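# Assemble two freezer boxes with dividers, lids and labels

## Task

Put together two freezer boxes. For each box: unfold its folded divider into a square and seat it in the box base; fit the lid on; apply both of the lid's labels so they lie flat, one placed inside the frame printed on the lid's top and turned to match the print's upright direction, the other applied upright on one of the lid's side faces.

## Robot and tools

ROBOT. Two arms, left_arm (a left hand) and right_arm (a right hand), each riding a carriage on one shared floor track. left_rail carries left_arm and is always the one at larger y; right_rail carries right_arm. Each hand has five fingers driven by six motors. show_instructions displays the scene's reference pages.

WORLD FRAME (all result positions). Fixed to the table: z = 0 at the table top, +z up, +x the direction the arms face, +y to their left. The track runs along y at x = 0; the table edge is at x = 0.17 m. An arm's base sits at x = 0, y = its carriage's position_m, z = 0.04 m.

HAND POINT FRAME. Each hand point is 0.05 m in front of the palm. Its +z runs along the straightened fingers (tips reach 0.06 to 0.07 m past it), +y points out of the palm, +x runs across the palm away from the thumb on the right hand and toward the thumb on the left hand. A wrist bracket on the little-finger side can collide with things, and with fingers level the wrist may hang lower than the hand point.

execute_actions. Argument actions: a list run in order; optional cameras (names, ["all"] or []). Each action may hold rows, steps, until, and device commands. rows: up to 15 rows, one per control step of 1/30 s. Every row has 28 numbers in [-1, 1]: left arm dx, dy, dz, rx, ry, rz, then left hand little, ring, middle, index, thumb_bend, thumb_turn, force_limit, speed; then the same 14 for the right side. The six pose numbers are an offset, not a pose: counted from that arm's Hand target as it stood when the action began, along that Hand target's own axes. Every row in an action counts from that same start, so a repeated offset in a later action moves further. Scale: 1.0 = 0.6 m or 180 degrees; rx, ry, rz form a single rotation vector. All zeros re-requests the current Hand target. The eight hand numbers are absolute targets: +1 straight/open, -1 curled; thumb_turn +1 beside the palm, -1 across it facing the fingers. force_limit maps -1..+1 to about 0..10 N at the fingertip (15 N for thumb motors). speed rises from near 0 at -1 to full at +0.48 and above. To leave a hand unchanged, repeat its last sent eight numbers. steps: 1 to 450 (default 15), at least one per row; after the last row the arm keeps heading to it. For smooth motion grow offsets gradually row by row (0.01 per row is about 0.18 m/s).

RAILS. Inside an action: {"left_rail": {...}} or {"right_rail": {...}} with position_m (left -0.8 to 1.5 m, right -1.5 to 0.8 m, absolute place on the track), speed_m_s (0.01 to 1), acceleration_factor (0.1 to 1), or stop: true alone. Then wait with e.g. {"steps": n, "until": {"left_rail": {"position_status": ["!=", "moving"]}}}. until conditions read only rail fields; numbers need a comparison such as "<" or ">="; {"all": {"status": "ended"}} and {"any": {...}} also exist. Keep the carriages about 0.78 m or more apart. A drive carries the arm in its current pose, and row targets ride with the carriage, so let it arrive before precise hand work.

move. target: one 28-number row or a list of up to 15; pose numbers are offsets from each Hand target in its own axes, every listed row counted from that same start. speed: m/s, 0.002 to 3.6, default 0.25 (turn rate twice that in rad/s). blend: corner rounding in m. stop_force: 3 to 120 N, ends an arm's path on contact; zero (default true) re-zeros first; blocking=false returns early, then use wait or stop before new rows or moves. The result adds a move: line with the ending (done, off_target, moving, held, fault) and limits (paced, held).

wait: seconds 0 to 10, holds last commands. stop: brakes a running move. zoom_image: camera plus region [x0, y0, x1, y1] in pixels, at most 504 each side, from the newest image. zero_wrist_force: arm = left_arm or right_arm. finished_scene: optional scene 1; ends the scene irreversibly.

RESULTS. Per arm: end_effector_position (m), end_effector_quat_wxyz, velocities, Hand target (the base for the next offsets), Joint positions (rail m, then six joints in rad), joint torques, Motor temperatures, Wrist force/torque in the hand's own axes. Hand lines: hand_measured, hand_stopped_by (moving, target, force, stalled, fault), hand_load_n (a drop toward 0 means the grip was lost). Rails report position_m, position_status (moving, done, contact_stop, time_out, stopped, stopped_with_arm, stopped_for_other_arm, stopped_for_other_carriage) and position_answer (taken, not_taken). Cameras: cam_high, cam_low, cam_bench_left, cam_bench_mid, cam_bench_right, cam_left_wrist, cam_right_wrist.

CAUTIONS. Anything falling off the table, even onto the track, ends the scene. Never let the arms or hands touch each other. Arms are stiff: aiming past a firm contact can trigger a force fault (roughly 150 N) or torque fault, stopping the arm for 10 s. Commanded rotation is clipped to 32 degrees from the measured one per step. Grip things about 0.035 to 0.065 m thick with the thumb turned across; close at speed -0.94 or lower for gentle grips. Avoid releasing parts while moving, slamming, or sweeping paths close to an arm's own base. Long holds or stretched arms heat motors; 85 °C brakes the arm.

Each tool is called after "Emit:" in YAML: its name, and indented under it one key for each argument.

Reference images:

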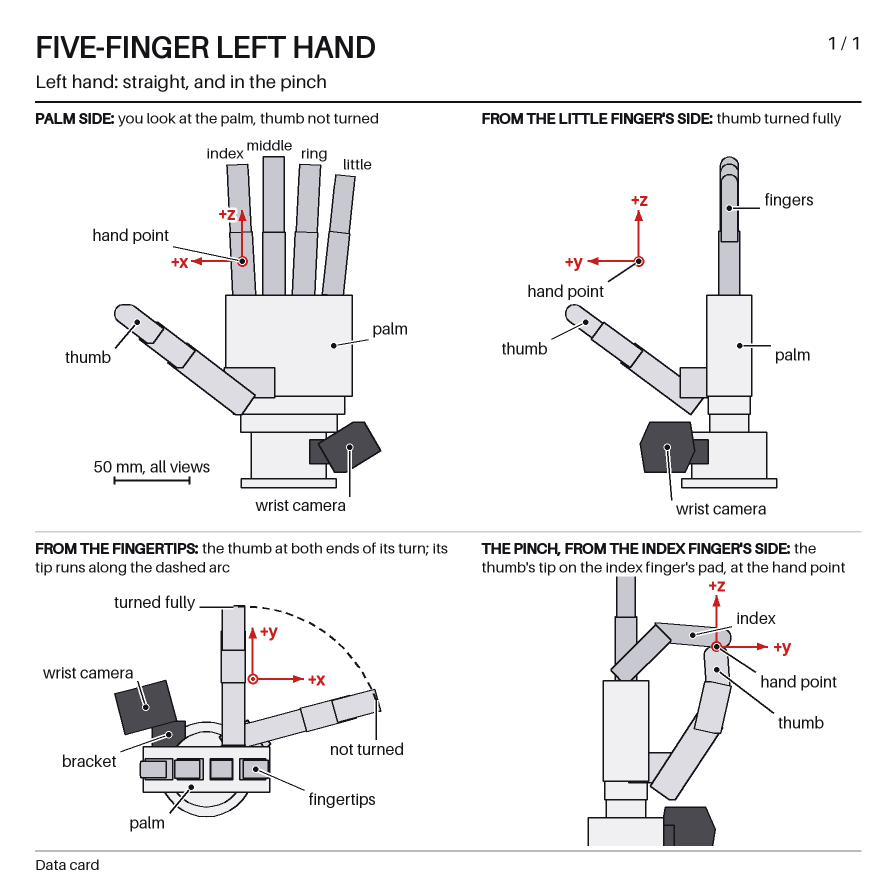

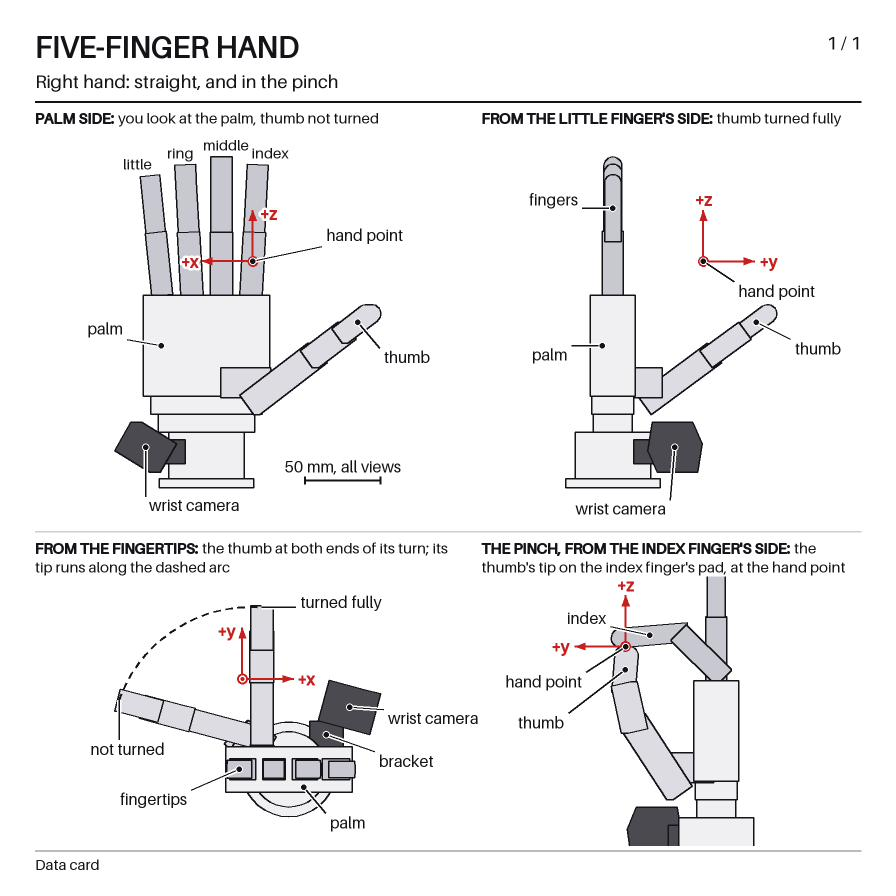

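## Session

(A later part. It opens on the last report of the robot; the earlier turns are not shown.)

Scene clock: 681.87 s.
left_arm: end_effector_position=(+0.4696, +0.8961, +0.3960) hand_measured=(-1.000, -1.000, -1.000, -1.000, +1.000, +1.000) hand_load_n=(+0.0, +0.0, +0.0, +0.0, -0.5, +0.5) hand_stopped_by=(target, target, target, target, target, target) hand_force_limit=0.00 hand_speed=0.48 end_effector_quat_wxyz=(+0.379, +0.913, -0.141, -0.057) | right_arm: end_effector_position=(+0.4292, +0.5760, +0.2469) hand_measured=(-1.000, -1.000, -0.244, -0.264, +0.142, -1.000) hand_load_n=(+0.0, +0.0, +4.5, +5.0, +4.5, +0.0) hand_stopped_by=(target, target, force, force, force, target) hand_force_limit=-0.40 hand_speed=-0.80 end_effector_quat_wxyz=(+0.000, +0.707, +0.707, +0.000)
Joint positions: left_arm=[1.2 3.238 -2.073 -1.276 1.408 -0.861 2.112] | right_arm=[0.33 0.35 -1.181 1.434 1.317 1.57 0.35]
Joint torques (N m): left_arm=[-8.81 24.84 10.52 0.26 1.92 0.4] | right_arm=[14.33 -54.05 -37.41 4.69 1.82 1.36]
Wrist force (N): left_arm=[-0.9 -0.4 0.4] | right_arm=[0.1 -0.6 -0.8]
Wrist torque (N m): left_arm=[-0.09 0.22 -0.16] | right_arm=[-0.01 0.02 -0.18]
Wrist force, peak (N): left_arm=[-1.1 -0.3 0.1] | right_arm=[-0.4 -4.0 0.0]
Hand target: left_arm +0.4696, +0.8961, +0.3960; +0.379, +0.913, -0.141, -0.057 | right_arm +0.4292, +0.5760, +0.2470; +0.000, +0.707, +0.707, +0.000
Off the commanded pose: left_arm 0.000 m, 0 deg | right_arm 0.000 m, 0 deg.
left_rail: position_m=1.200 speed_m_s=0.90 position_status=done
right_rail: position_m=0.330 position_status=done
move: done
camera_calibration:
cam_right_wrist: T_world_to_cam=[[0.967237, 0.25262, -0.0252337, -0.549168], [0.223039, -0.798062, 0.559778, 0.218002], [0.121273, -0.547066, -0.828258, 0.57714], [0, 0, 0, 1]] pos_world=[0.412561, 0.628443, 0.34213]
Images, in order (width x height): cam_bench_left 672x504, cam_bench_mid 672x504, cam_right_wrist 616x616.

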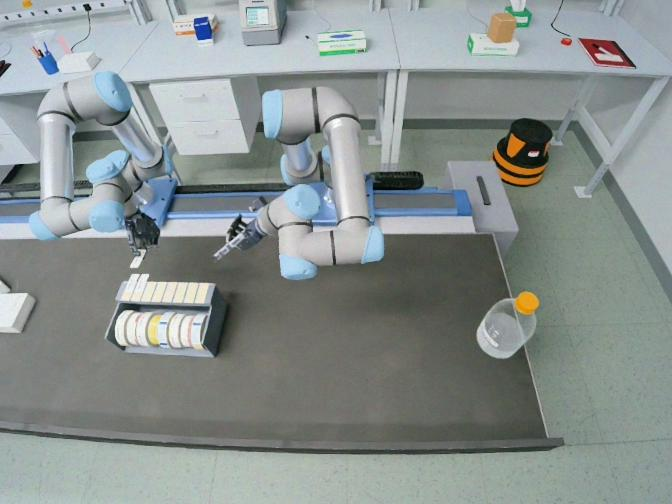

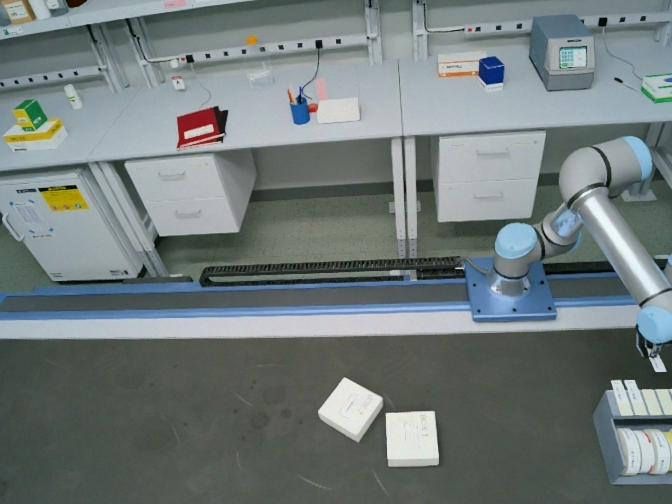

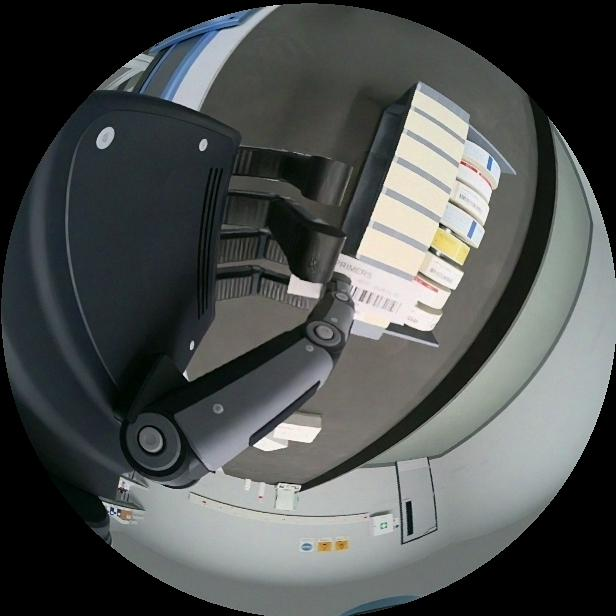

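Emit:
move:
  target: [0,0,0,0,0,0,-1,-1,-1,-1,1,1,0,0.48,0.54,-0.0717,0.1617,0,0.5,0,-1,-1,-0.5,-0.5,0.0,-1,-0.4,-0.8]
  speed: 0.4
  blocking: false

Emit:
execute_actions:
  actions:
    - {"right_rail":{"position_m":-0.9},"steps":120,"until":{"right_rail":{"position_status":["!=","moving"]}}}

Emit:
execute_actions:
  actions:
    - {"steps":75,"until":{"right_rail":{"position_status":["!=","moving"]}}}
  cameras: ["cam_right_wrist","cam_bench_mid","cam_low","cam_bench_right"]

Scene clock: 683.53 s.
left_arm: end_effector_position=(+0.4696, +0.8961, +0.3960) hand_measured=(-1.000, -1.000, -1.000, -1.000, +1.000, +1.000) hand_load_n=(+0.0, +0.0, +0.0, +0.0, +0.0, +0.0) hand_stopped_by=(target, target, target, target, target, target) hand_force_limit=0.00 hand_speed=0.48 end_effector_quat_wxyz=(+0.379, +0.913, -0.141, -0.057) | right_arm: end_effector_position=(+0.4228, +0.6232, +0.2337) hand_measured=(-1.000, -1.000, -0.244, -0.264, +0.142, -1.000) hand_load_n=(+0.0, +0.0, +4.5, +5.5, +4.5, +0.0) hand_stopped_by=(target, target, force, force, force, target) hand_force_limit=-0.40 hand_speed=-0.80 end_effector_quat_wxyz=(-0.081, +0.702, +0.703, +0.080) end_effector_velocity=(-0.022, +0.157, -0.047) end_effector_angular_velocity=(+0.767, +0.009, -0.001)
Joint positions: left_arm=[1.2 3.238 -2.073 -1.276 1.408 -0.861 2.112] | right_arm=[0.33 0.333 -1.205 1.482 1.218 1.355 0.341]
Joint velocities: left_arm=[within noise] | right_arm=[0 -0.062 -0.065 0.204 -0.381 -0.73 -0.005]
Joint torques (N m): left_arm=[-7.78 24.66 10.44 0.19 2.1 0.48] | right_arm=[-7.9 -47.84 -1.33 -0.18 -4.08 -1.2]
Wrist force (N): left_arm=[-0.9 -0.1 0.0] | right_arm=[1.2 -1.3 -1.1]
Wrist torque (N m): left_arm=[-0.04 0.22 -0.17] | right_arm=[-0.11 -0.09 -0.13]
Wrist force, peak (N): left_arm=[-1.1 -0.1 0.2] | right_arm=[1.2 -1.3 -1.1]
Hand target: left_arm +0.4696, +0.8961, +0.3960; +0.379, +0.913, -0.141, -0.057 | right_arm +0.4200, +0.6449, +0.2264; -0.118, +0.697, +0.697, +0.118
Off the commanded pose: left_arm 0.000 m, 0 deg | right_arm 0.291 m, 77 deg.
left_rail: position_m=1.200 speed_m_s=0.90 position_status=done
right_rail: position_m=0.330 position_status=done
move: running

Scene clock: 685.90 s.
left_arm: end_effector_position=(+0.4696, +0.8961, +0.3960) hand_measured=(-1.000, -1.000, -1.000, -1.000, +1.000, +1.000) hand_load_n=(+0.0, +0.0, +0.0, +0.0, +0.0, +0.0) hand_stopped_by=(target, target, target, target, target, target) hand_force_limit=0.00 hand_speed=0.48 end_effector_quat_wxyz=(+0.379, +0.913, -0.141, -0.057) | right_arm: end_effector_position=(+0.3860, -0.1507, +0.1502) hand_measured=(-1.000, -1.000, -0.244, -0.264, +0.142, -1.000) hand_load_n=(+0.0, +0.0, +4.5, +5.0, +4.5, +0.0) hand_stopped_by=(target, target, force, force, force, target) hand_force_limit=-0.40 hand_speed=-0.80 end_effector_quat_wxyz=(+0.500, -0.500, -0.500, -0.500) end_effector_velocity=(+0.001, -0.417, -0.001) end_effector_angular_velocity=(+0.010, +0.000, -0.005)
Joint positions: left_arm=[1.2 3.238 -2.073 -1.276 1.408 -0.861 2.112] | right_arm=[-0.721 0.479 -1.113 1.996 -0.882 0.479 1.571]
Joint velocities: left_arm=[within noise] | right_arm=[-0.417 0 0.003 0.008 -0.032 0.005 0.018]
Joint torques (N m): left_arm=[-7.35 24.48 9.33 0 1.93 0.42] | right_arm=[15.45 -19.26 0.76 -2.26 2.09 1.08]
Wrist force (N): left_arm=[-0.8 0.1 0.2] | right_arm=[2.5 -0.8 0.6]
Wrist torque (N m): left_arm=[-0.01 0.20 -0.17] | right_arm=[-0.16 -0.15 -0.04]
Wrist force, peak (N): left_arm=[-1.2 -0.2 0.3] | right_arm=[3.2 -0.9 0.8]
Hand target: left_arm +0.4696, +0.8961, +0.3960; +0.379, +0.913, -0.141, -0.057 | right_arm +0.3861, -0.1506, +0.1501; +0.500, -0.500, -0.500, -0.500
Off the commanded pose: left_arm 0.000 m, 0 deg | right_arm 0.000 m, 0 deg.
left_rail: position_m=1.200 speed_m_s=0.90 position_status=done
right_rail: position_m=-0.721 position_m_goal=-0.900 position_status=moving position_answer=taken
earlier move: done

Scene clock: 687.00 s.
left_arm: end_effector_position=(+0.4696, +0.8961, +0.3960) hand_measured=(-1.000, -1.000, -1.000, -1.000, +1.000, +1.000) hand_load_n=(+0.0, +0.0, +0.0, +0.0, +0.0, +0.0) hand_stopped_by=(target, target, target, target, target, target) hand_force_limit=0.00 hand_speed=0.48 end_effector_quat_wxyz=(+0.379, +0.913, -0.141, -0.057) | right_arm: end_effector_position=(+0.3860, -0.3300, +0.1501) hand_measured=(-1.000, -1.000, -0.244, -0.264, +0.142, -1.000) hand_load_n=(+0.0, +0.0, +4.0, +5.5, +4.5, +0.5) hand_stopped_by=(target, target, force, force, force, target) hand_force_limit=-0.40 hand_speed=-0.80 end_effector_quat_wxyz=(+0.500, -0.500, -0.500, -0.500)
Joint positions: left_arm=[1.2 3.238 -2.073 -1.276 1.408 -0.861 2.112] | right_arm=[-0.9 0.48 -1.113 1.997 -0.885 0.479 1.572]
Joint torques (N m): left_arm=[-7.72 24.4 9.8 0.24 2 0.35] | right_arm=[11.77 -21.15 -1.15 -2.19 1.86 1.09]
Wrist force (N): left_arm=[-0.8 -0.1 0.1] | right_arm=[2.5 -0.6 1.1]
Wrist torque (N m): left_arm=[-0.04 0.20 -0.16] | right_arm=[-0.16 -0.17 -0.02]
Wrist force, peak (N): left_arm=[-1.1 -0.1 0.2] | right_arm=[2.8 -0.7 1.0]
Hand target: left_arm +0.4696, +0.8961, +0.3960; +0.379, +0.913, -0.141, -0.057 | right_arm +0.3861, -0.3300, +0.1501; +0.500, -0.500, -0.500, -0.500
Off the commanded pose: left_arm 0.000 m, 0 deg | right_arm 0.000 m, 0 deg.
left_rail: position_m=1.200 speed_m_s=0.90 position_status=done
right_rail: position_m=-0.900 position_status=done
camera_calibration:
cam_right_wrist: T_world_to_cam=[[0.967409, 0.0251606, 0.251964, -0.397753], [0.222455, -0.559802, -0.798207, -0.158561], [0.120967, 0.828244, -0.547155, 0.418325], [0, 0, 0, 1]] pos_world=[0.369459, -0.42523, 0.202544]
Images, in order (width x height): cam_low 672x504, cam_bench_mid 672x504, cam_bench_right 672x504, cam_right_wrist 616x616.

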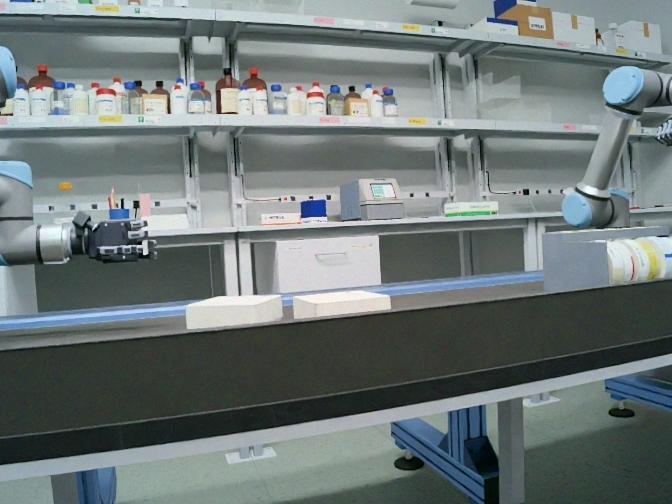

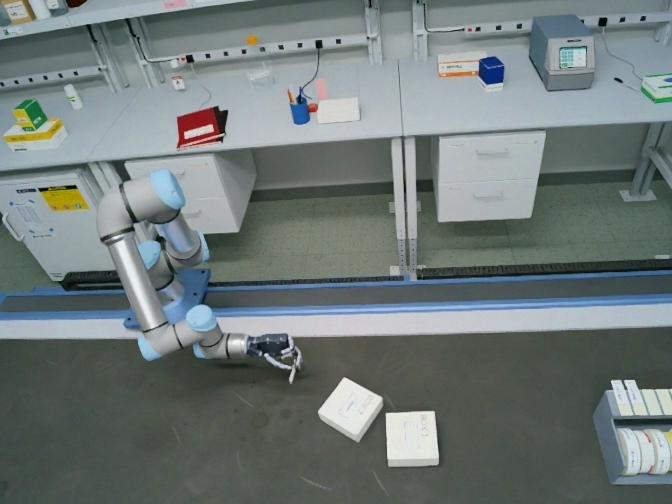

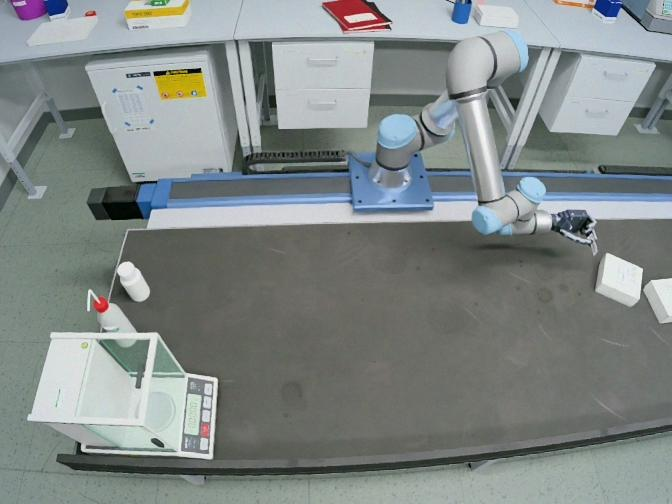

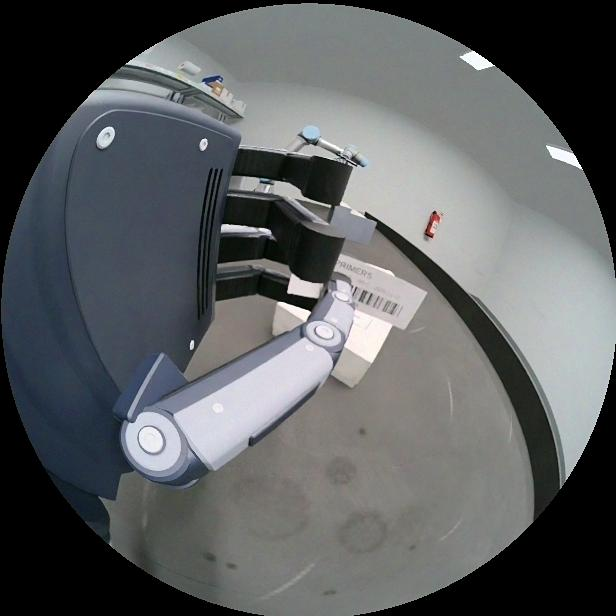

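Emit:
zoom_image:
  camera: "cam_right_wrist"
  region: [260, 200, 460, 400]

Emit:
zoom_image:
  camera: "cam_bench_mid"
  region: [240, 310, 450, 480]

Scaled by 2.520 from the camera's 616x616 image, which has a finer 880x880 frame.

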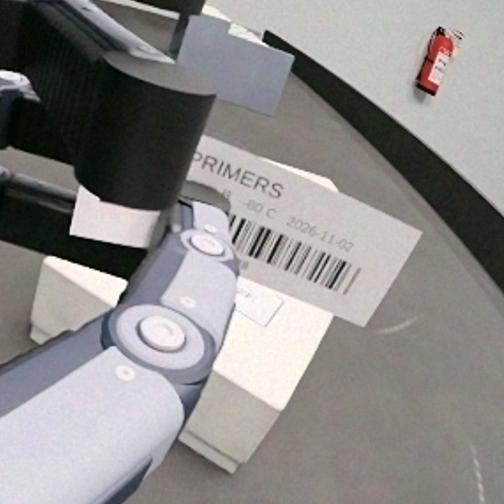

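Scaled by 2.400 from the camera's 672x504 image, which has a finer 960x720 frame.

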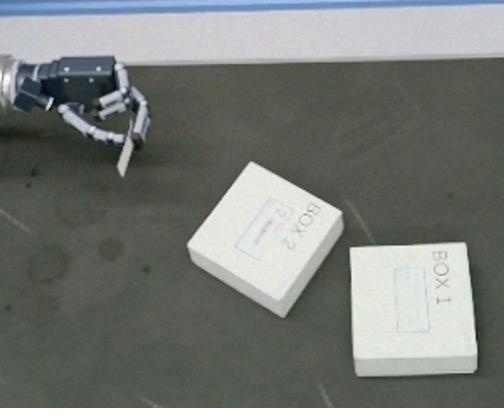

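Emit:
zoom_image:
  camera: "cam_bench_mid"
  region: [265, 325, 325, 395]

Emit:
zoom_image:
  camera: "cam_bench_right"
  region: [545, 200, 615, 270]

Scaled by 7.200 from the camera's 672x504 image, which has a finer 960x720 frame.

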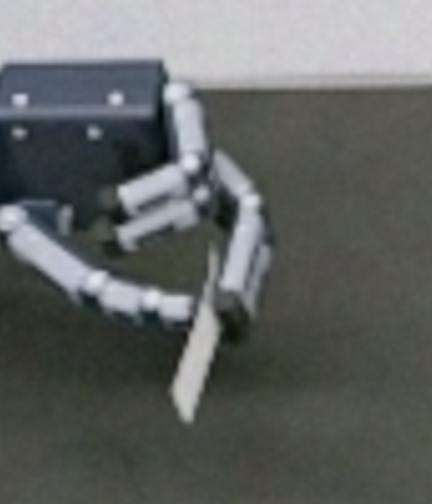

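Scaled by 7.200 from the camera's 672x504 image, which has a finer 960x720 frame.

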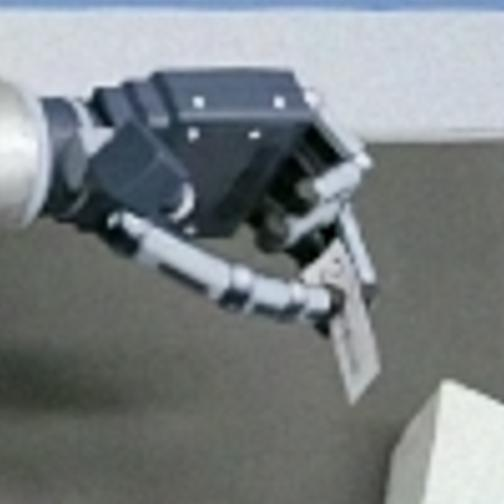

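Emit:
move:
  target:
    - [0,0,0,0,0,0,-1,-1,-1,-1,1,1,0,0.48,-0.14,-0.0175,0.0613,0.0706,-0.0278,0,-1,-1,-0.5,-0.5,0.0,-1,-0.4,-0.8]
    - [0,0,0,0,0,0,-1,-1,-1,-1,1,1,0,0.48,-0.2067,-0.0175,0.0613,0.0706,-0.0278,0,-1,-1,-0.5,-0.5,0.0,-1,-0.4,-0.8]
  speed: [0.2,0.1]
  blend: [0.01,0]
  cameras: ["cam_right_wrist","cam_bench_mid","cam_low","cam_bench_right"]

Emit:
zoom_image:
  camera: "cam_bench_mid"
  region: [270, 340, 370, 420]

Emit:
zoom_image:
  camera: "cam_right_wrist"
  region: [260, 200, 460, 400]

Emit:
zoom_image:
  camera: "cam_low"
  region: [60, 240, 300, 350]

Scene clock: 693.30 s.
left_arm: end_effector_position=(+0.4696, +0.8961, +0.3960) hand_measured=(-1.000, -1.000, -1.000, -1.000, +1.000, +1.000) hand_load_n=(+0.0, +0.0, +0.0, +0.0, +0.0, +0.0) hand_stopped_by=(target, target, target, target, target, target) hand_force_limit=0.00 hand_speed=0.48 end_effector_quat_wxyz=(+0.379, +0.913, -0.141, -0.057) | right_arm: end_effector_position=(+0.3755, -0.2932, +0.0262) hand_measured=(-1.000, -1.000, -0.244, -0.264, +0.142, -1.000) hand_load_n=(+0.0, +0.0, +4.5, +5.5, +4.5, +0.5) hand_stopped_by=(target, target, force, force, force, target) hand_force_limit=-0.40 hand_speed=-0.80 end_effector_quat_wxyz=(+0.530, -0.463, -0.573, -0.419)
Joint positions: left_arm=[1.2 3.238 -2.073 -1.276 1.408 -0.861 2.112] | right_arm=[-0.9 0.497 -0.77 1.745 -0.666 0.287 1.284]
Joint torques (N m): left_arm=[-7.29 25.9 10.06 0.1 2.17 0.11] | right_arm=[12.23 -29.82 -29.69 -0.65 -1.44 -1.29]
Wrist force (N): left_arm=[-1.0 0.0 0.2] | right_arm=[2.6 -0.5 1.0]
Wrist torque (N m): left_arm=[-0.03 0.22 -0.17] | right_arm=[-0.15 -0.18 0.04]
Wrist force, peak (N): left_arm=[-1.1 -0.2 0.2] | right_arm=[3.3 -0.8 0.8]
Hand target: left_arm +0.4696, +0.8961, +0.3960; +0.379, +0.913, -0.141, -0.057 | right_arm +0.3755, -0.2932, +0.0261; +0.530, -0.463, -0.573, -0.419
Off the commanded pose: left_arm 0.000 m, 0 deg | right_arm 0.000 m, 0 deg.
left_rail: position_m=1.200 speed_m_s=0.90 position_status=done
right_rail: position_m=-0.900 position_status=done
move: done
camera_calibration:
cam_right_wrist: T_world_to_cam=[[0.935713, 0.258786, 0.239731, -0.276541], [0.347863, -0.564044, -0.748896, -0.284123], [-0.0585849, 0.784146, -0.617805, 0.37775], [0, 0, 0, 1]] pos_world=[0.37973, -0.384904, 0.0868926]
Images, in order (width x height): cam_low 672x504, cam_bench_mid 672x504, cam_bench_right 672x504, cam_right_wrist 616x616.

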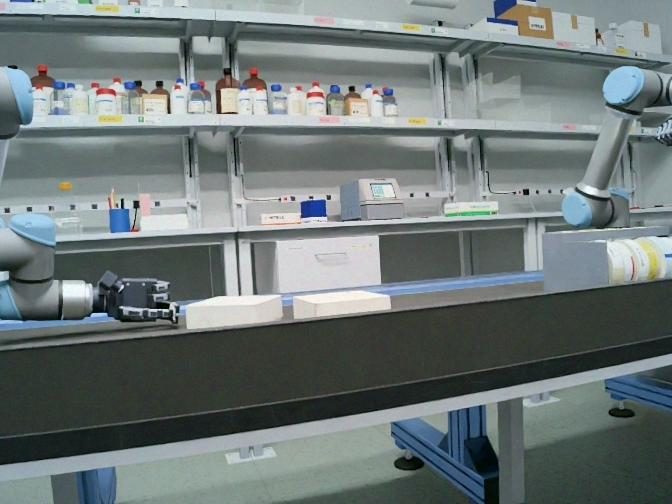

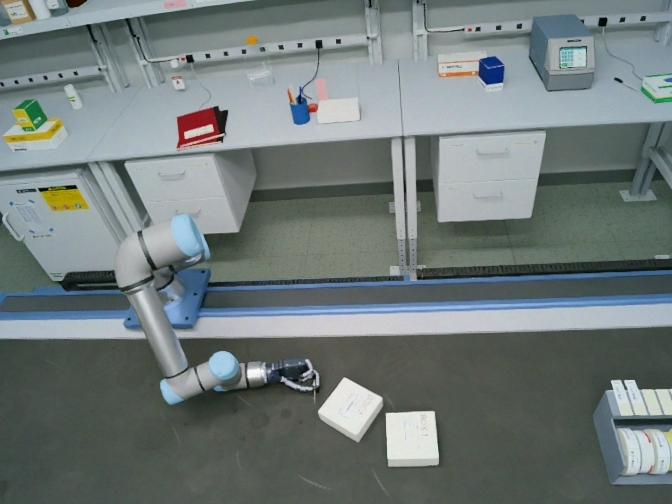

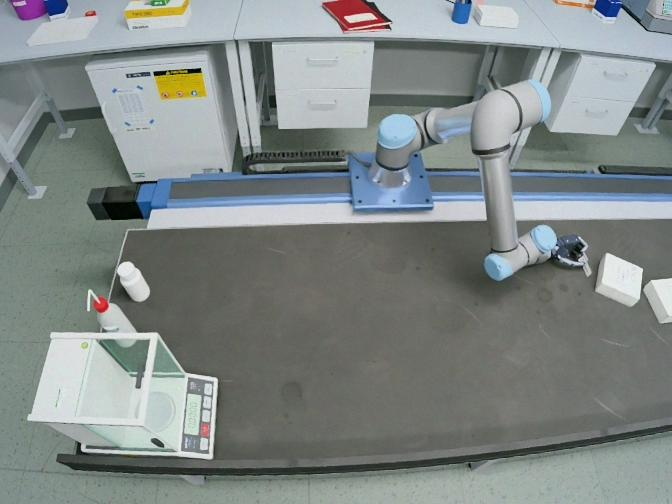

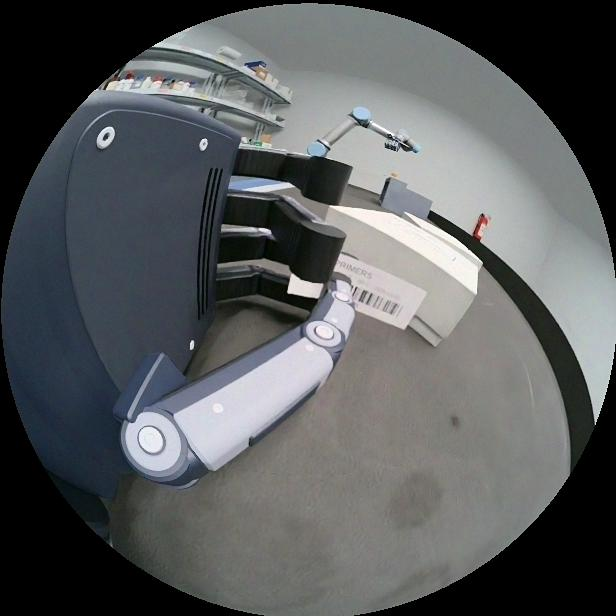

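Scaled by 5.040 from the camera's 672x504 image, which has a finer 960x720 frame.

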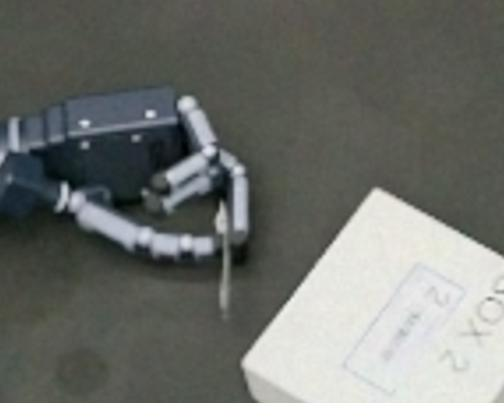

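Scaled by 2.520 from the camera's 616x616 image, which has a finer 880x880 frame.

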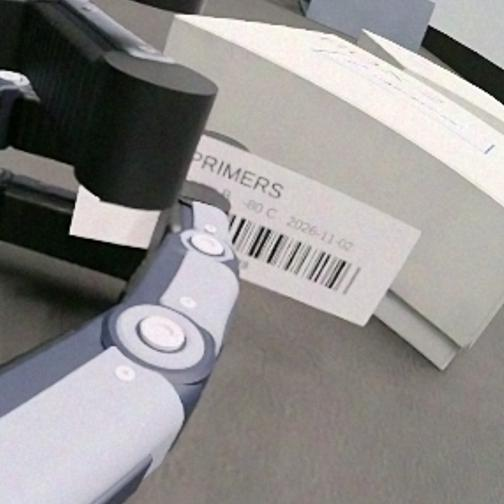

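Scaled by 2.100 from the camera's 672x504 image, which has a finer 960x720 frame.

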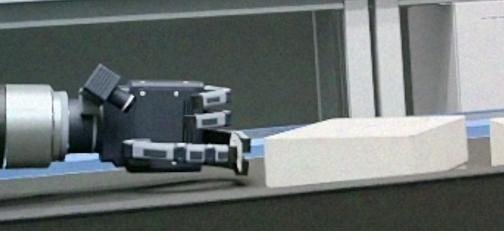

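Emit:
move:
  target: [0,0,0,0,0,0,-1,-1,-1,-1,1,1,0,0.48,0.0046,0.0348,0.0487,0,0,0,-1,-1,-0.5,-0.5,0.0,-1,-0.4,-0.8]
  speed: 0.05
  cameras: ["cam_right_wrist","cam_bench_mid","cam_low"]

Emit:
zoom_image:
  camera: "cam_bench_mid"
  region: [270, 340, 370, 420]

Emit:
zoom_image:
  camera: "cam_right_wrist"
  region: [260, 200, 460, 400]

Scene clock: 695.83 s.
left_arm: end_effector_position=(+0.4696, +0.8961, +0.3960) hand_measured=(-1.000, -1.000, -1.000, -1.000, +1.000, +1.000) hand_load_n=(+0.0, +0.0, +0.0, +0.0, +0.0, +0.0) hand_stopped_by=(target, target, target, target, target, target) hand_force_limit=0.00 hand_speed=0.48 end_effector_quat_wxyz=(+0.379, +0.913, -0.141, -0.057) | right_arm: end_effector_position=(+0.3894, -0.2599, +0.0262) hand_measured=(-1.000, -1.000, -0.244, -0.264, +0.142, -1.000) hand_load_n=(+0.0, +0.0, +4.5, +5.0, +4.5, +0.0) hand_stopped_by=(target, target, force, force, force, target) hand_force_limit=-0.40 hand_speed=-0.80 end_effector_quat_wxyz=(+0.530, -0.463, -0.573, -0.419)
Joint positions: left_arm=[1.2 3.238 -2.073 -1.276 1.408 -0.861 2.112] | right_arm=[-0.9 0.54 -0.73 1.645 -0.645 0.328 1.325]
Joint torques (N m): left_arm=[-6.32 24.66 9.2 0.08 1.96 -0.02] | right_arm=[11.99 -30.14 -29.92 2.08 1.89 1.32]
Wrist force (N): left_arm=[-0.8 -0.1 0.1] | right_arm=[2.7 -0.9 1.2]
Wrist torque (N m): left_arm=[-0.04 0.19 -0.16] | right_arm=[-0.24 -0.18 -0.04]
Wrist force, peak (N): left_arm=[-1.1 -0.2 0.4] | right_arm=[2.9 -0.9 1.1]
Hand target: left_arm +0.4696, +0.8961, +0.3960; +0.379, +0.913, -0.141, -0.057 | right_arm +0.3894, -0.2599, +0.0262; +0.530, -0.463, -0.573, -0.419
Off the commanded pose: left_arm 0.000 m, 0 deg | right_arm 0.000 m, 0 deg.
left_rail: position_m=1.200 speed_m_s=0.90 position_status=done
right_rail: position_m=-0.900 position_status=done
move: done
camera_calibration:
cam_right_wrist: T_world_to_cam=[[0.935745, 0.258734, 0.239661, -0.298166], [0.347776, -0.564068, -0.748919, -0.270223], [-0.0585855, 0.784146, -0.617805, 0.352391], [0, 0, 0, 1]] pos_world=[0.393629, -0.351604, 0.0867927]
Images, in order (width x height): cam_low 672x504, cam_bench_mid 672x504, cam_right_wrist 616x616.

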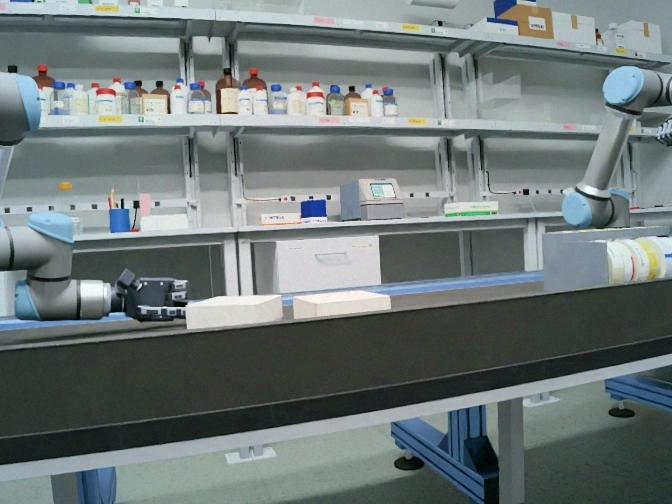

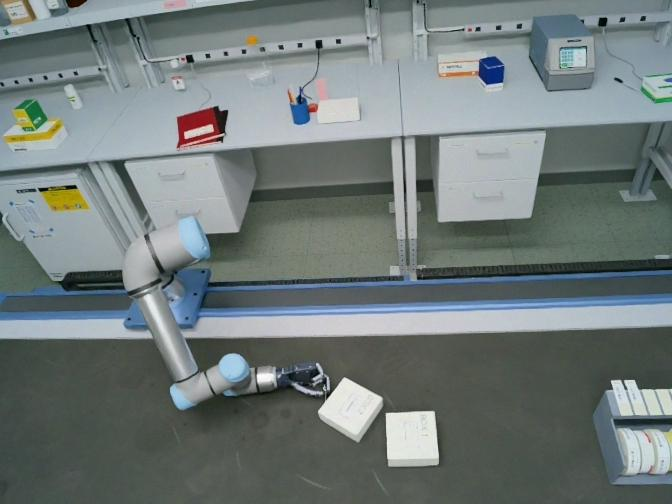

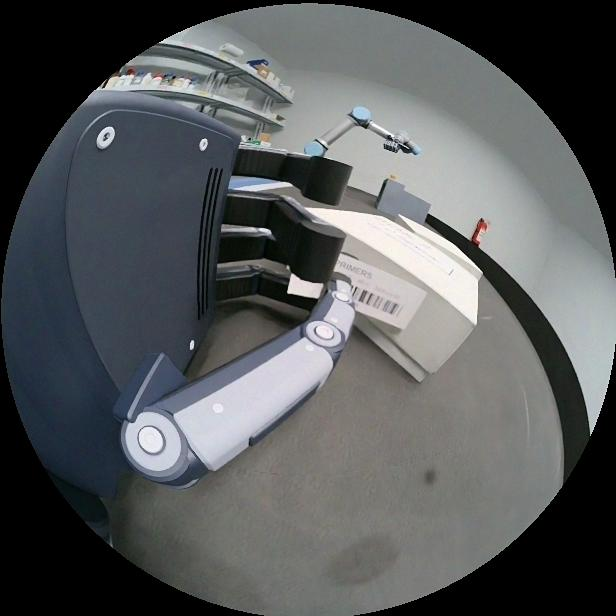

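Scaled by 5.040 from the camera's 672x504 image, which has a finer 960x720 frame.

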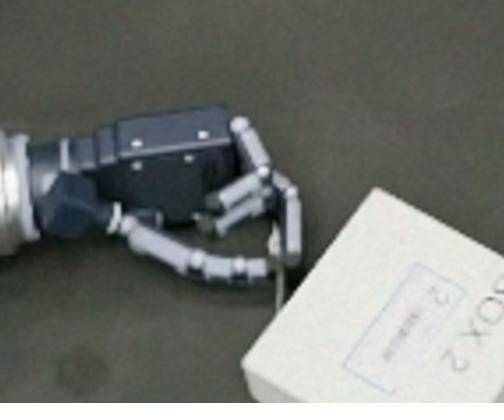

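Scaled by 2.520 from the camera's 616x616 image, which has a finer 880x880 frame.

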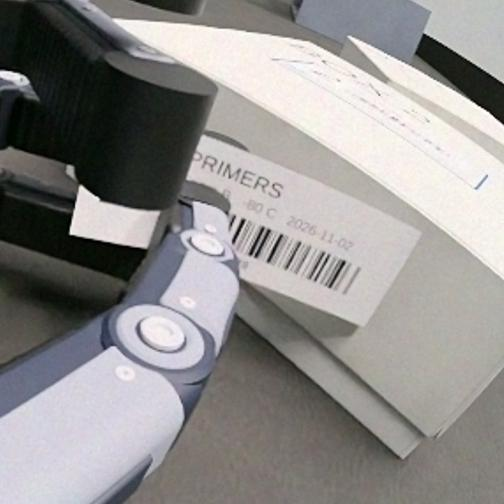

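Emit:
zoom_image:
  camera: "cam_right_wrist"
  region: [340, 270, 450, 390]

Emit:
zoom_image:
  camera: "cam_bench_mid"
  region: [310, 370, 345, 415]

Scaled by 4.200 from the camera's 616x616 image, which has a finer 880x880 frame.

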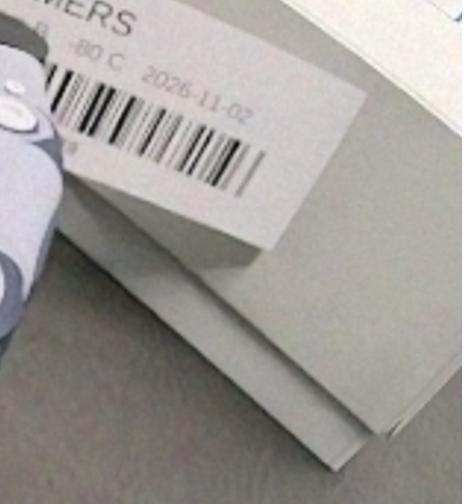

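Scaled by 11.200 from the camera's 672x504 image, which has a finer 960x720 frame.

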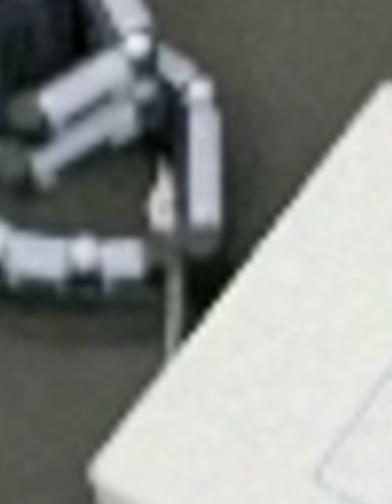

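Emit:
move:
  target: [0,0,0,0,0,0,-1,-1,-1,-1,1,1,0,0.48,0.0007,0.0071,0.0071,0,0,0,-1,-1,-0.5,-0.5,0.0,-1,-0.4,-0.8]
  speed: 0.03
  cameras: ["cam_right_wrist","cam_bench_mid"]

Emit:
zoom_image:
  camera: "cam_right_wrist"
  region: [340, 270, 450, 390]

Emit:
zoom_image:
  camera: "cam_bench_mid"
  region: [290, 360, 350, 420]

Scene clock: 698.13 s.
left_arm: end_effector_position=(+0.4696, +0.8961, +0.3960) hand_measured=(-1.000, -1.000, -1.000, -1.000, +1.000, +1.000) hand_load_n=(+0.0, +0.0, +0.0, +0.0, +0.0, +0.0) hand_stopped_by=(target, target, target, target, target, target) hand_force_limit=0.00 hand_speed=0.48 end_effector_quat_wxyz=(+0.379, +0.913, -0.141, -0.057) | right_arm: end_effector_position=(+0.3926, -0.2548, +0.0262) hand_measured=(-1.000, -1.000, -0.244, -0.264, +0.142, -1.000) hand_load_n=(+0.0, +0.0, +4.5, +5.0, +4.5, +0.5) hand_stopped_by=(target, target, force, force, force, target) hand_force_limit=-0.40 hand_speed=-0.80 end_effector_quat_wxyz=(+0.530, -0.463, -0.573, -0.419)
Joint positions: left_arm=[1.2 3.238 -2.073 -1.276 1.408 -0.861 2.112] | right_arm=[-0.9 0.545 -0.722 1.626 -0.638 0.333 1.329]
Joint torques (N m): left_arm=[-7.68 24.7 9.36 0.34 1.92 0.1] | right_arm=[12.41 -30.42 -30.36 1.79 2 1.42]
Wrist force (N): left_arm=[-0.9 -0.1 0.2] | right_arm=[2.8 -0.8 0.9]
Wrist torque (N m): left_arm=[-0.04 0.20 -0.16] | right_arm=[-0.19 -0.18 -0.04]
Wrist force, peak (N): left_arm=[-1.1 -0.2 0.2] | right_arm=[2.9 -0.9 1.1]
Hand target: left_arm +0.4696, +0.8961, +0.3960; +0.379, +0.913, -0.141, -0.057 | right_arm +0.3926, -0.2548, +0.0262; +0.530, -0.463, -0.573, -0.419
Off the commanded pose: left_arm 0.000 m, 0 deg | right_arm 0.000 m, 0 deg.
left_rail: position_m=1.200 speed_m_s=0.90 position_status=done
right_rail: position_m=-0.900 position_status=done
move: done
camera_calibration:
cam_right_wrist: T_world_to_cam=[[0.935713, 0.258786, 0.239731, -0.302455], [0.347863, -0.564044, -0.748896, -0.268487], [-0.0585849, 0.784146, -0.617805, 0.348579], [0, 0, 0, 1]] pos_world=[0.39683, -0.346504, 0.0867926]
Images, in order (width x height): cam_bench_mid 672x504, cam_right_wrist 616x616.

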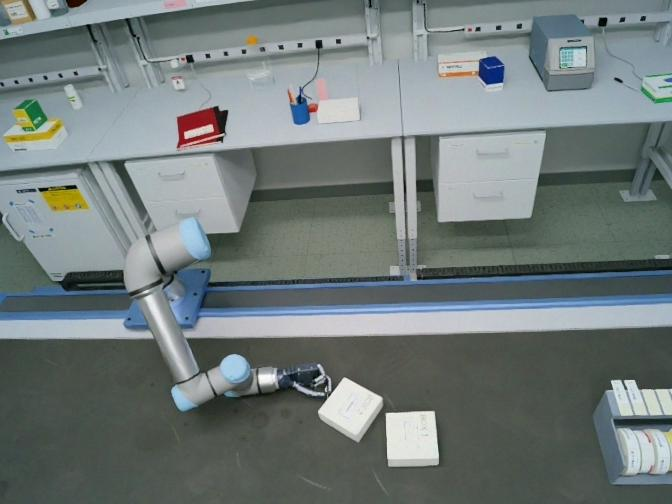

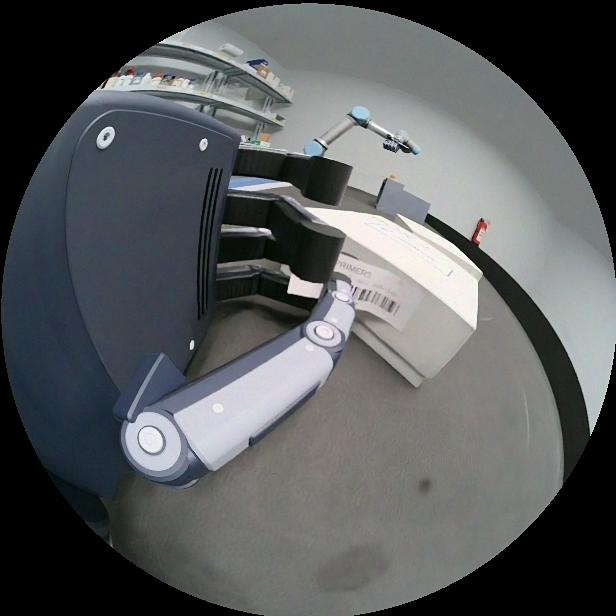

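Scaled by 4.200 from the camera's 616x616 image, which has a finer 880x880 frame.

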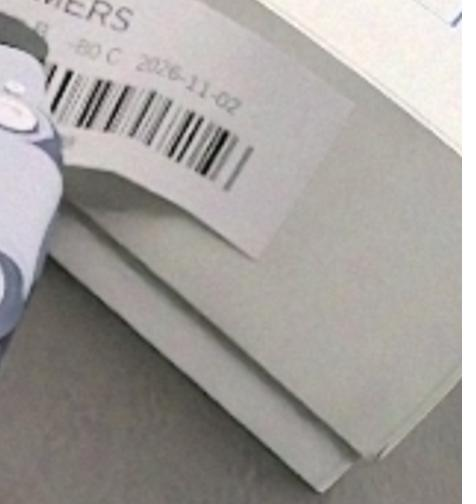

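Scaled by 8.400 from the camera's 672x504 image, which has a finer 960x720 frame.

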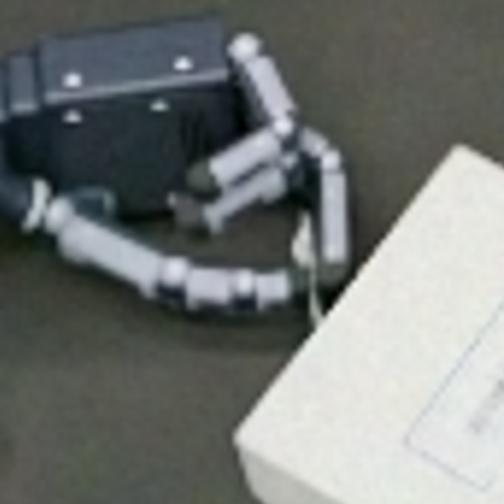

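Emit:
execute_actions:
  actions:
    - {"rows":[[0,0,0,0,0,0,-1,-1,-1,-1,1,1,0,0.48,0,0,0,0,0,0,-1,-1,-0.14,-0.14,0.0,-1,-0.4,-0.6]],"steps":14}
    - {"rows":[[0,0,0,0,0,0,-1,-1,-1,-1,1,1,0,0.48,0,-0.002,0,0,0,0,-1,-1,-0.14,-0.14,0.0,-1,-0.4,-0.6],[0,0,0,0,0,0,-1,-1,-1,-1,1,1,0,0.48,0,-0.005,0,0,0,0,-1,-1,-0.14,-0.14,0.0,-1,-0.4,-0.6],[0,0,0,0,0,0,-1,-1,-1,-1,1,1,0,0.48,0,-0.009,0,0,0,0,-1,-1,-0.14,-0.14,0.0,-1,-0.4,-0.6],[0,0,0,0,0,0,-1,-1,-1,-1,1,1,0,0.48,0,-0.014,0,0,0,0,-1,-1,-0.14,-0.14,0.0,-1,-0.4,-0.6],[0,0,0,0,0,0,-1,-1,-1,-1,1,1,0,0.48,0,-0.02,0,0,0,0,-1,-1,-0.14,-0.14,0.0,-1,-0.4,-0.6],[0,0,0,0,0,0,-1,-1,-1,-1,1,1,0,0.48,0,-0.028,0,0,0,0,-1,-1,-0.14,-0.14,0.0,-1,-0.4,-0.6],[0,0,0,0,0,0,-1,-1,-1,-1,1,1,0,0.48,0,-0.036,0,0,0,0,-1,-1,-0.14,-0.14,0.0,-1,-0.4,-0.6],[0,0,0,0,0,0,-1,-1,-1,-1,1,1,0,0.48,0,-0.045,0,0,0,0,-1,-1,-0.14,-0.14,0.0,-1,-0.4,-0.6],[0,0,0,0,0,0,-1,-1,-1,-1,1,1,0,0.48,0,-0.055,0,0,0,0,-1,-1,-0.14,-0.14,0.0,-1,-0.4,-0.6],[0,0,0,0,0,0,-1,-1,-1,-1,1,1,0,0.48,0,-0.065,0,0,0,0,-1,-1,-0.14,-0.14,0.0,-1,-0.4,-0.6],[0,0,0,0,0,0,-1,-1,-1,-1,1,1,0,0.48,0,-0.075,0,0,0,0,-1,-1,-0.14,-0.14,0.0,-1,-0.4,-0.6],[0,0,0,0,0,0,-1,-1,-1,-1,1,1,0,0.48,0,-0.085,0,0,0,0,-1,-1,-0.14,-0.14,0.0,-1,-0.4,-0.6],[0,0,0,0,0,0,-1,-1,-1,-1,1,1,0,0.48,0,-0.095,0,0,0,0,-1,-1,-0.14,-0.14,0.0,-1,-0.4,-0.6],[0,0,0,0,0,0,-1,-1,-1,-1,1,1,0,0.48,0,-0.105,0,0,0,0,-1,-1,-0.14,-0.14,0.0,-1,-0.4,-0.6],[0,0,0,0,0,0,-1,-1,-1,-1,1,1,0,0.48,0,-0.115,0,0,0,0,-1,-1,-0.14,-0.14,0.0,-1,-0.4,-0.6]],"steps":22}
  cameras: ["cam_right_wrist","cam_bench_mid","cam_low"]

Emit:
zoom_image:
  camera: "cam_right_wrist"
  region: [280, 200, 480, 400]

Emit:
zoom_image:
  camera: "cam_bench_mid"
  region: [270, 350, 390, 450]

Scene clock: 702.30 s.
left_arm: end_effector_position=(+0.4696, +0.8961, +0.3960) hand_measured=(-1.000, -1.000, -1.000, -1.000, +1.000, +1.000) hand_load_n=(+0.0, +0.0, +0.0, +0.0, +0.0, +0.0) hand_stopped_by=(target, target, target, target, target, target) hand_force_limit=0.00 hand_speed=0.48 end_effector_quat_wxyz=(+0.379, +0.913, -0.141, -0.057) | right_arm: end_effector_position=(+0.3253, -0.2700, +0.0269) hand_measured=(-1.000, -1.000, -0.140, -0.140, +0.142, -1.000) hand_load_n=(+0.0, +0.0, +0.0, +0.0, +0.0, +0.0) hand_stopped_by=(target, target, target, target, force, target) hand_force_limit=-0.40 hand_speed=-0.60 end_effector_quat_wxyz=(+0.530, -0.463, -0.574, -0.419)
Joint positions: left_arm=[1.2 3.238 -2.073 -1.276 1.408 -0.861 2.112] | right_arm=[-0.9 0.591 -0.809 1.825 -0.78 0.378 1.361]
Joint torques (N m): left_arm=[-7.8 25.18 8.58 0.02 1.98 -0.09] | right_arm=[10.25 -61.94 3.9 -1.64 1.7 1.17]
Wrist force (N): left_arm=[-0.9 0.1 0.2] | right_arm=[2.6 -0.5 0.7]
Wrist torque (N m): left_arm=[0.00 0.22 -0.17] | right_arm=[-0.10 -0.17 -0.03]
Wrist force, peak (N): left_arm=[-1.1 -0.2 0.2] | right_arm=[3.0 -0.8 1.0]
Hand target: left_arm +0.4696, +0.8961, +0.3960; +0.379, +0.913, -0.141, -0.057 | right_arm +0.3253, -0.2700, +0.0268; +0.530, -0.463, -0.573, -0.419
Off the commanded pose: left_arm 0.000 m, 0 deg | right_arm 0.000 m, 0 deg.
left_rail: position_m=1.200 speed_m_s=0.90 position_status=done
right_rail: position_m=-0.900 position_status=done
camera_calibration:
cam_right_wrist: T_world_to_cam=[[0.935661, 0.259003, 0.2397, -0.235617], [0.347987, -0.564192, -0.748727, -0.253235], [-0.0586857, 0.783967, -0.618022, 0.356976], [0, 0, 0, 1]] pos_world=[0.32953, -0.361705, 0.0874924]
Images, in order (width x height): cam_low 672x504, cam_bench_mid 672x504, cam_right_wrist 616x616.

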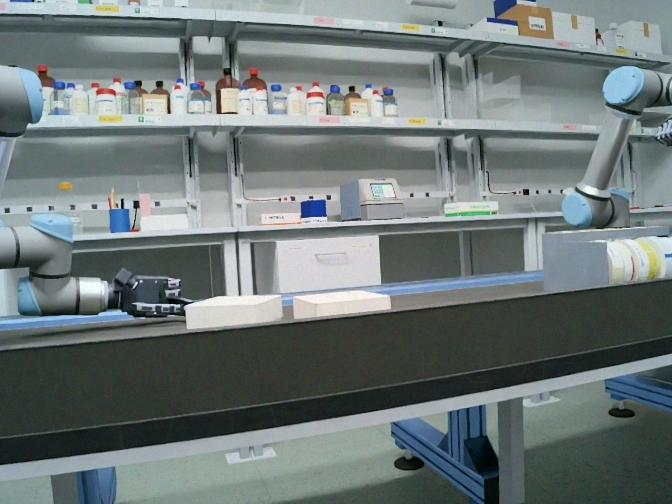

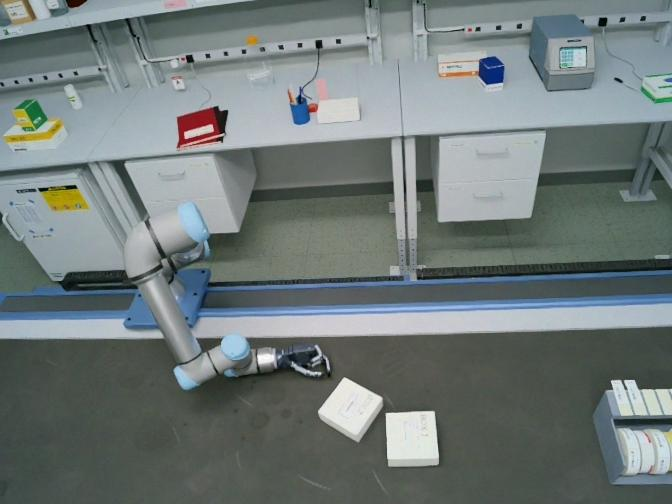

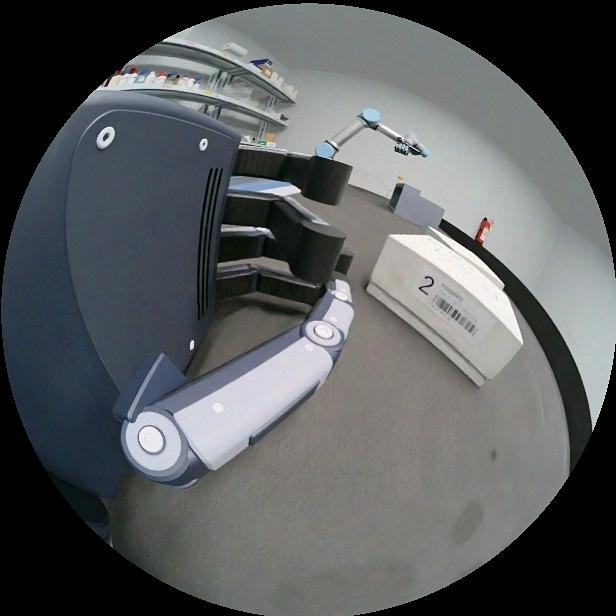

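Scaled by 2.520 from the camera's 616x616 image, which has a finer 880x880 frame.

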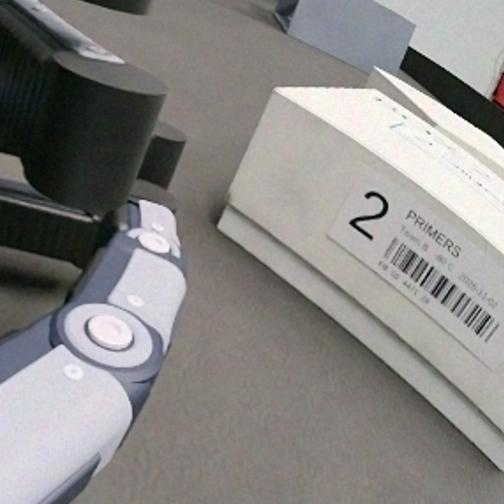

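Scaled by 4.200 from the camera's 672x504 image, which has a finer 960x720 frame.

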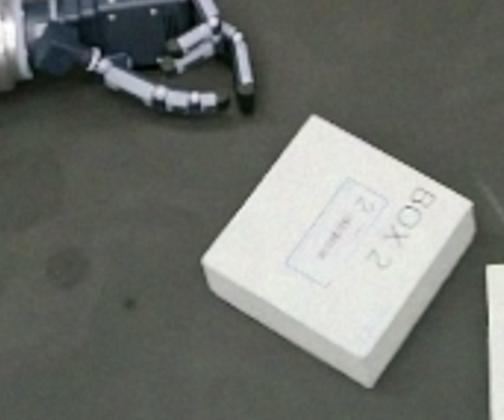

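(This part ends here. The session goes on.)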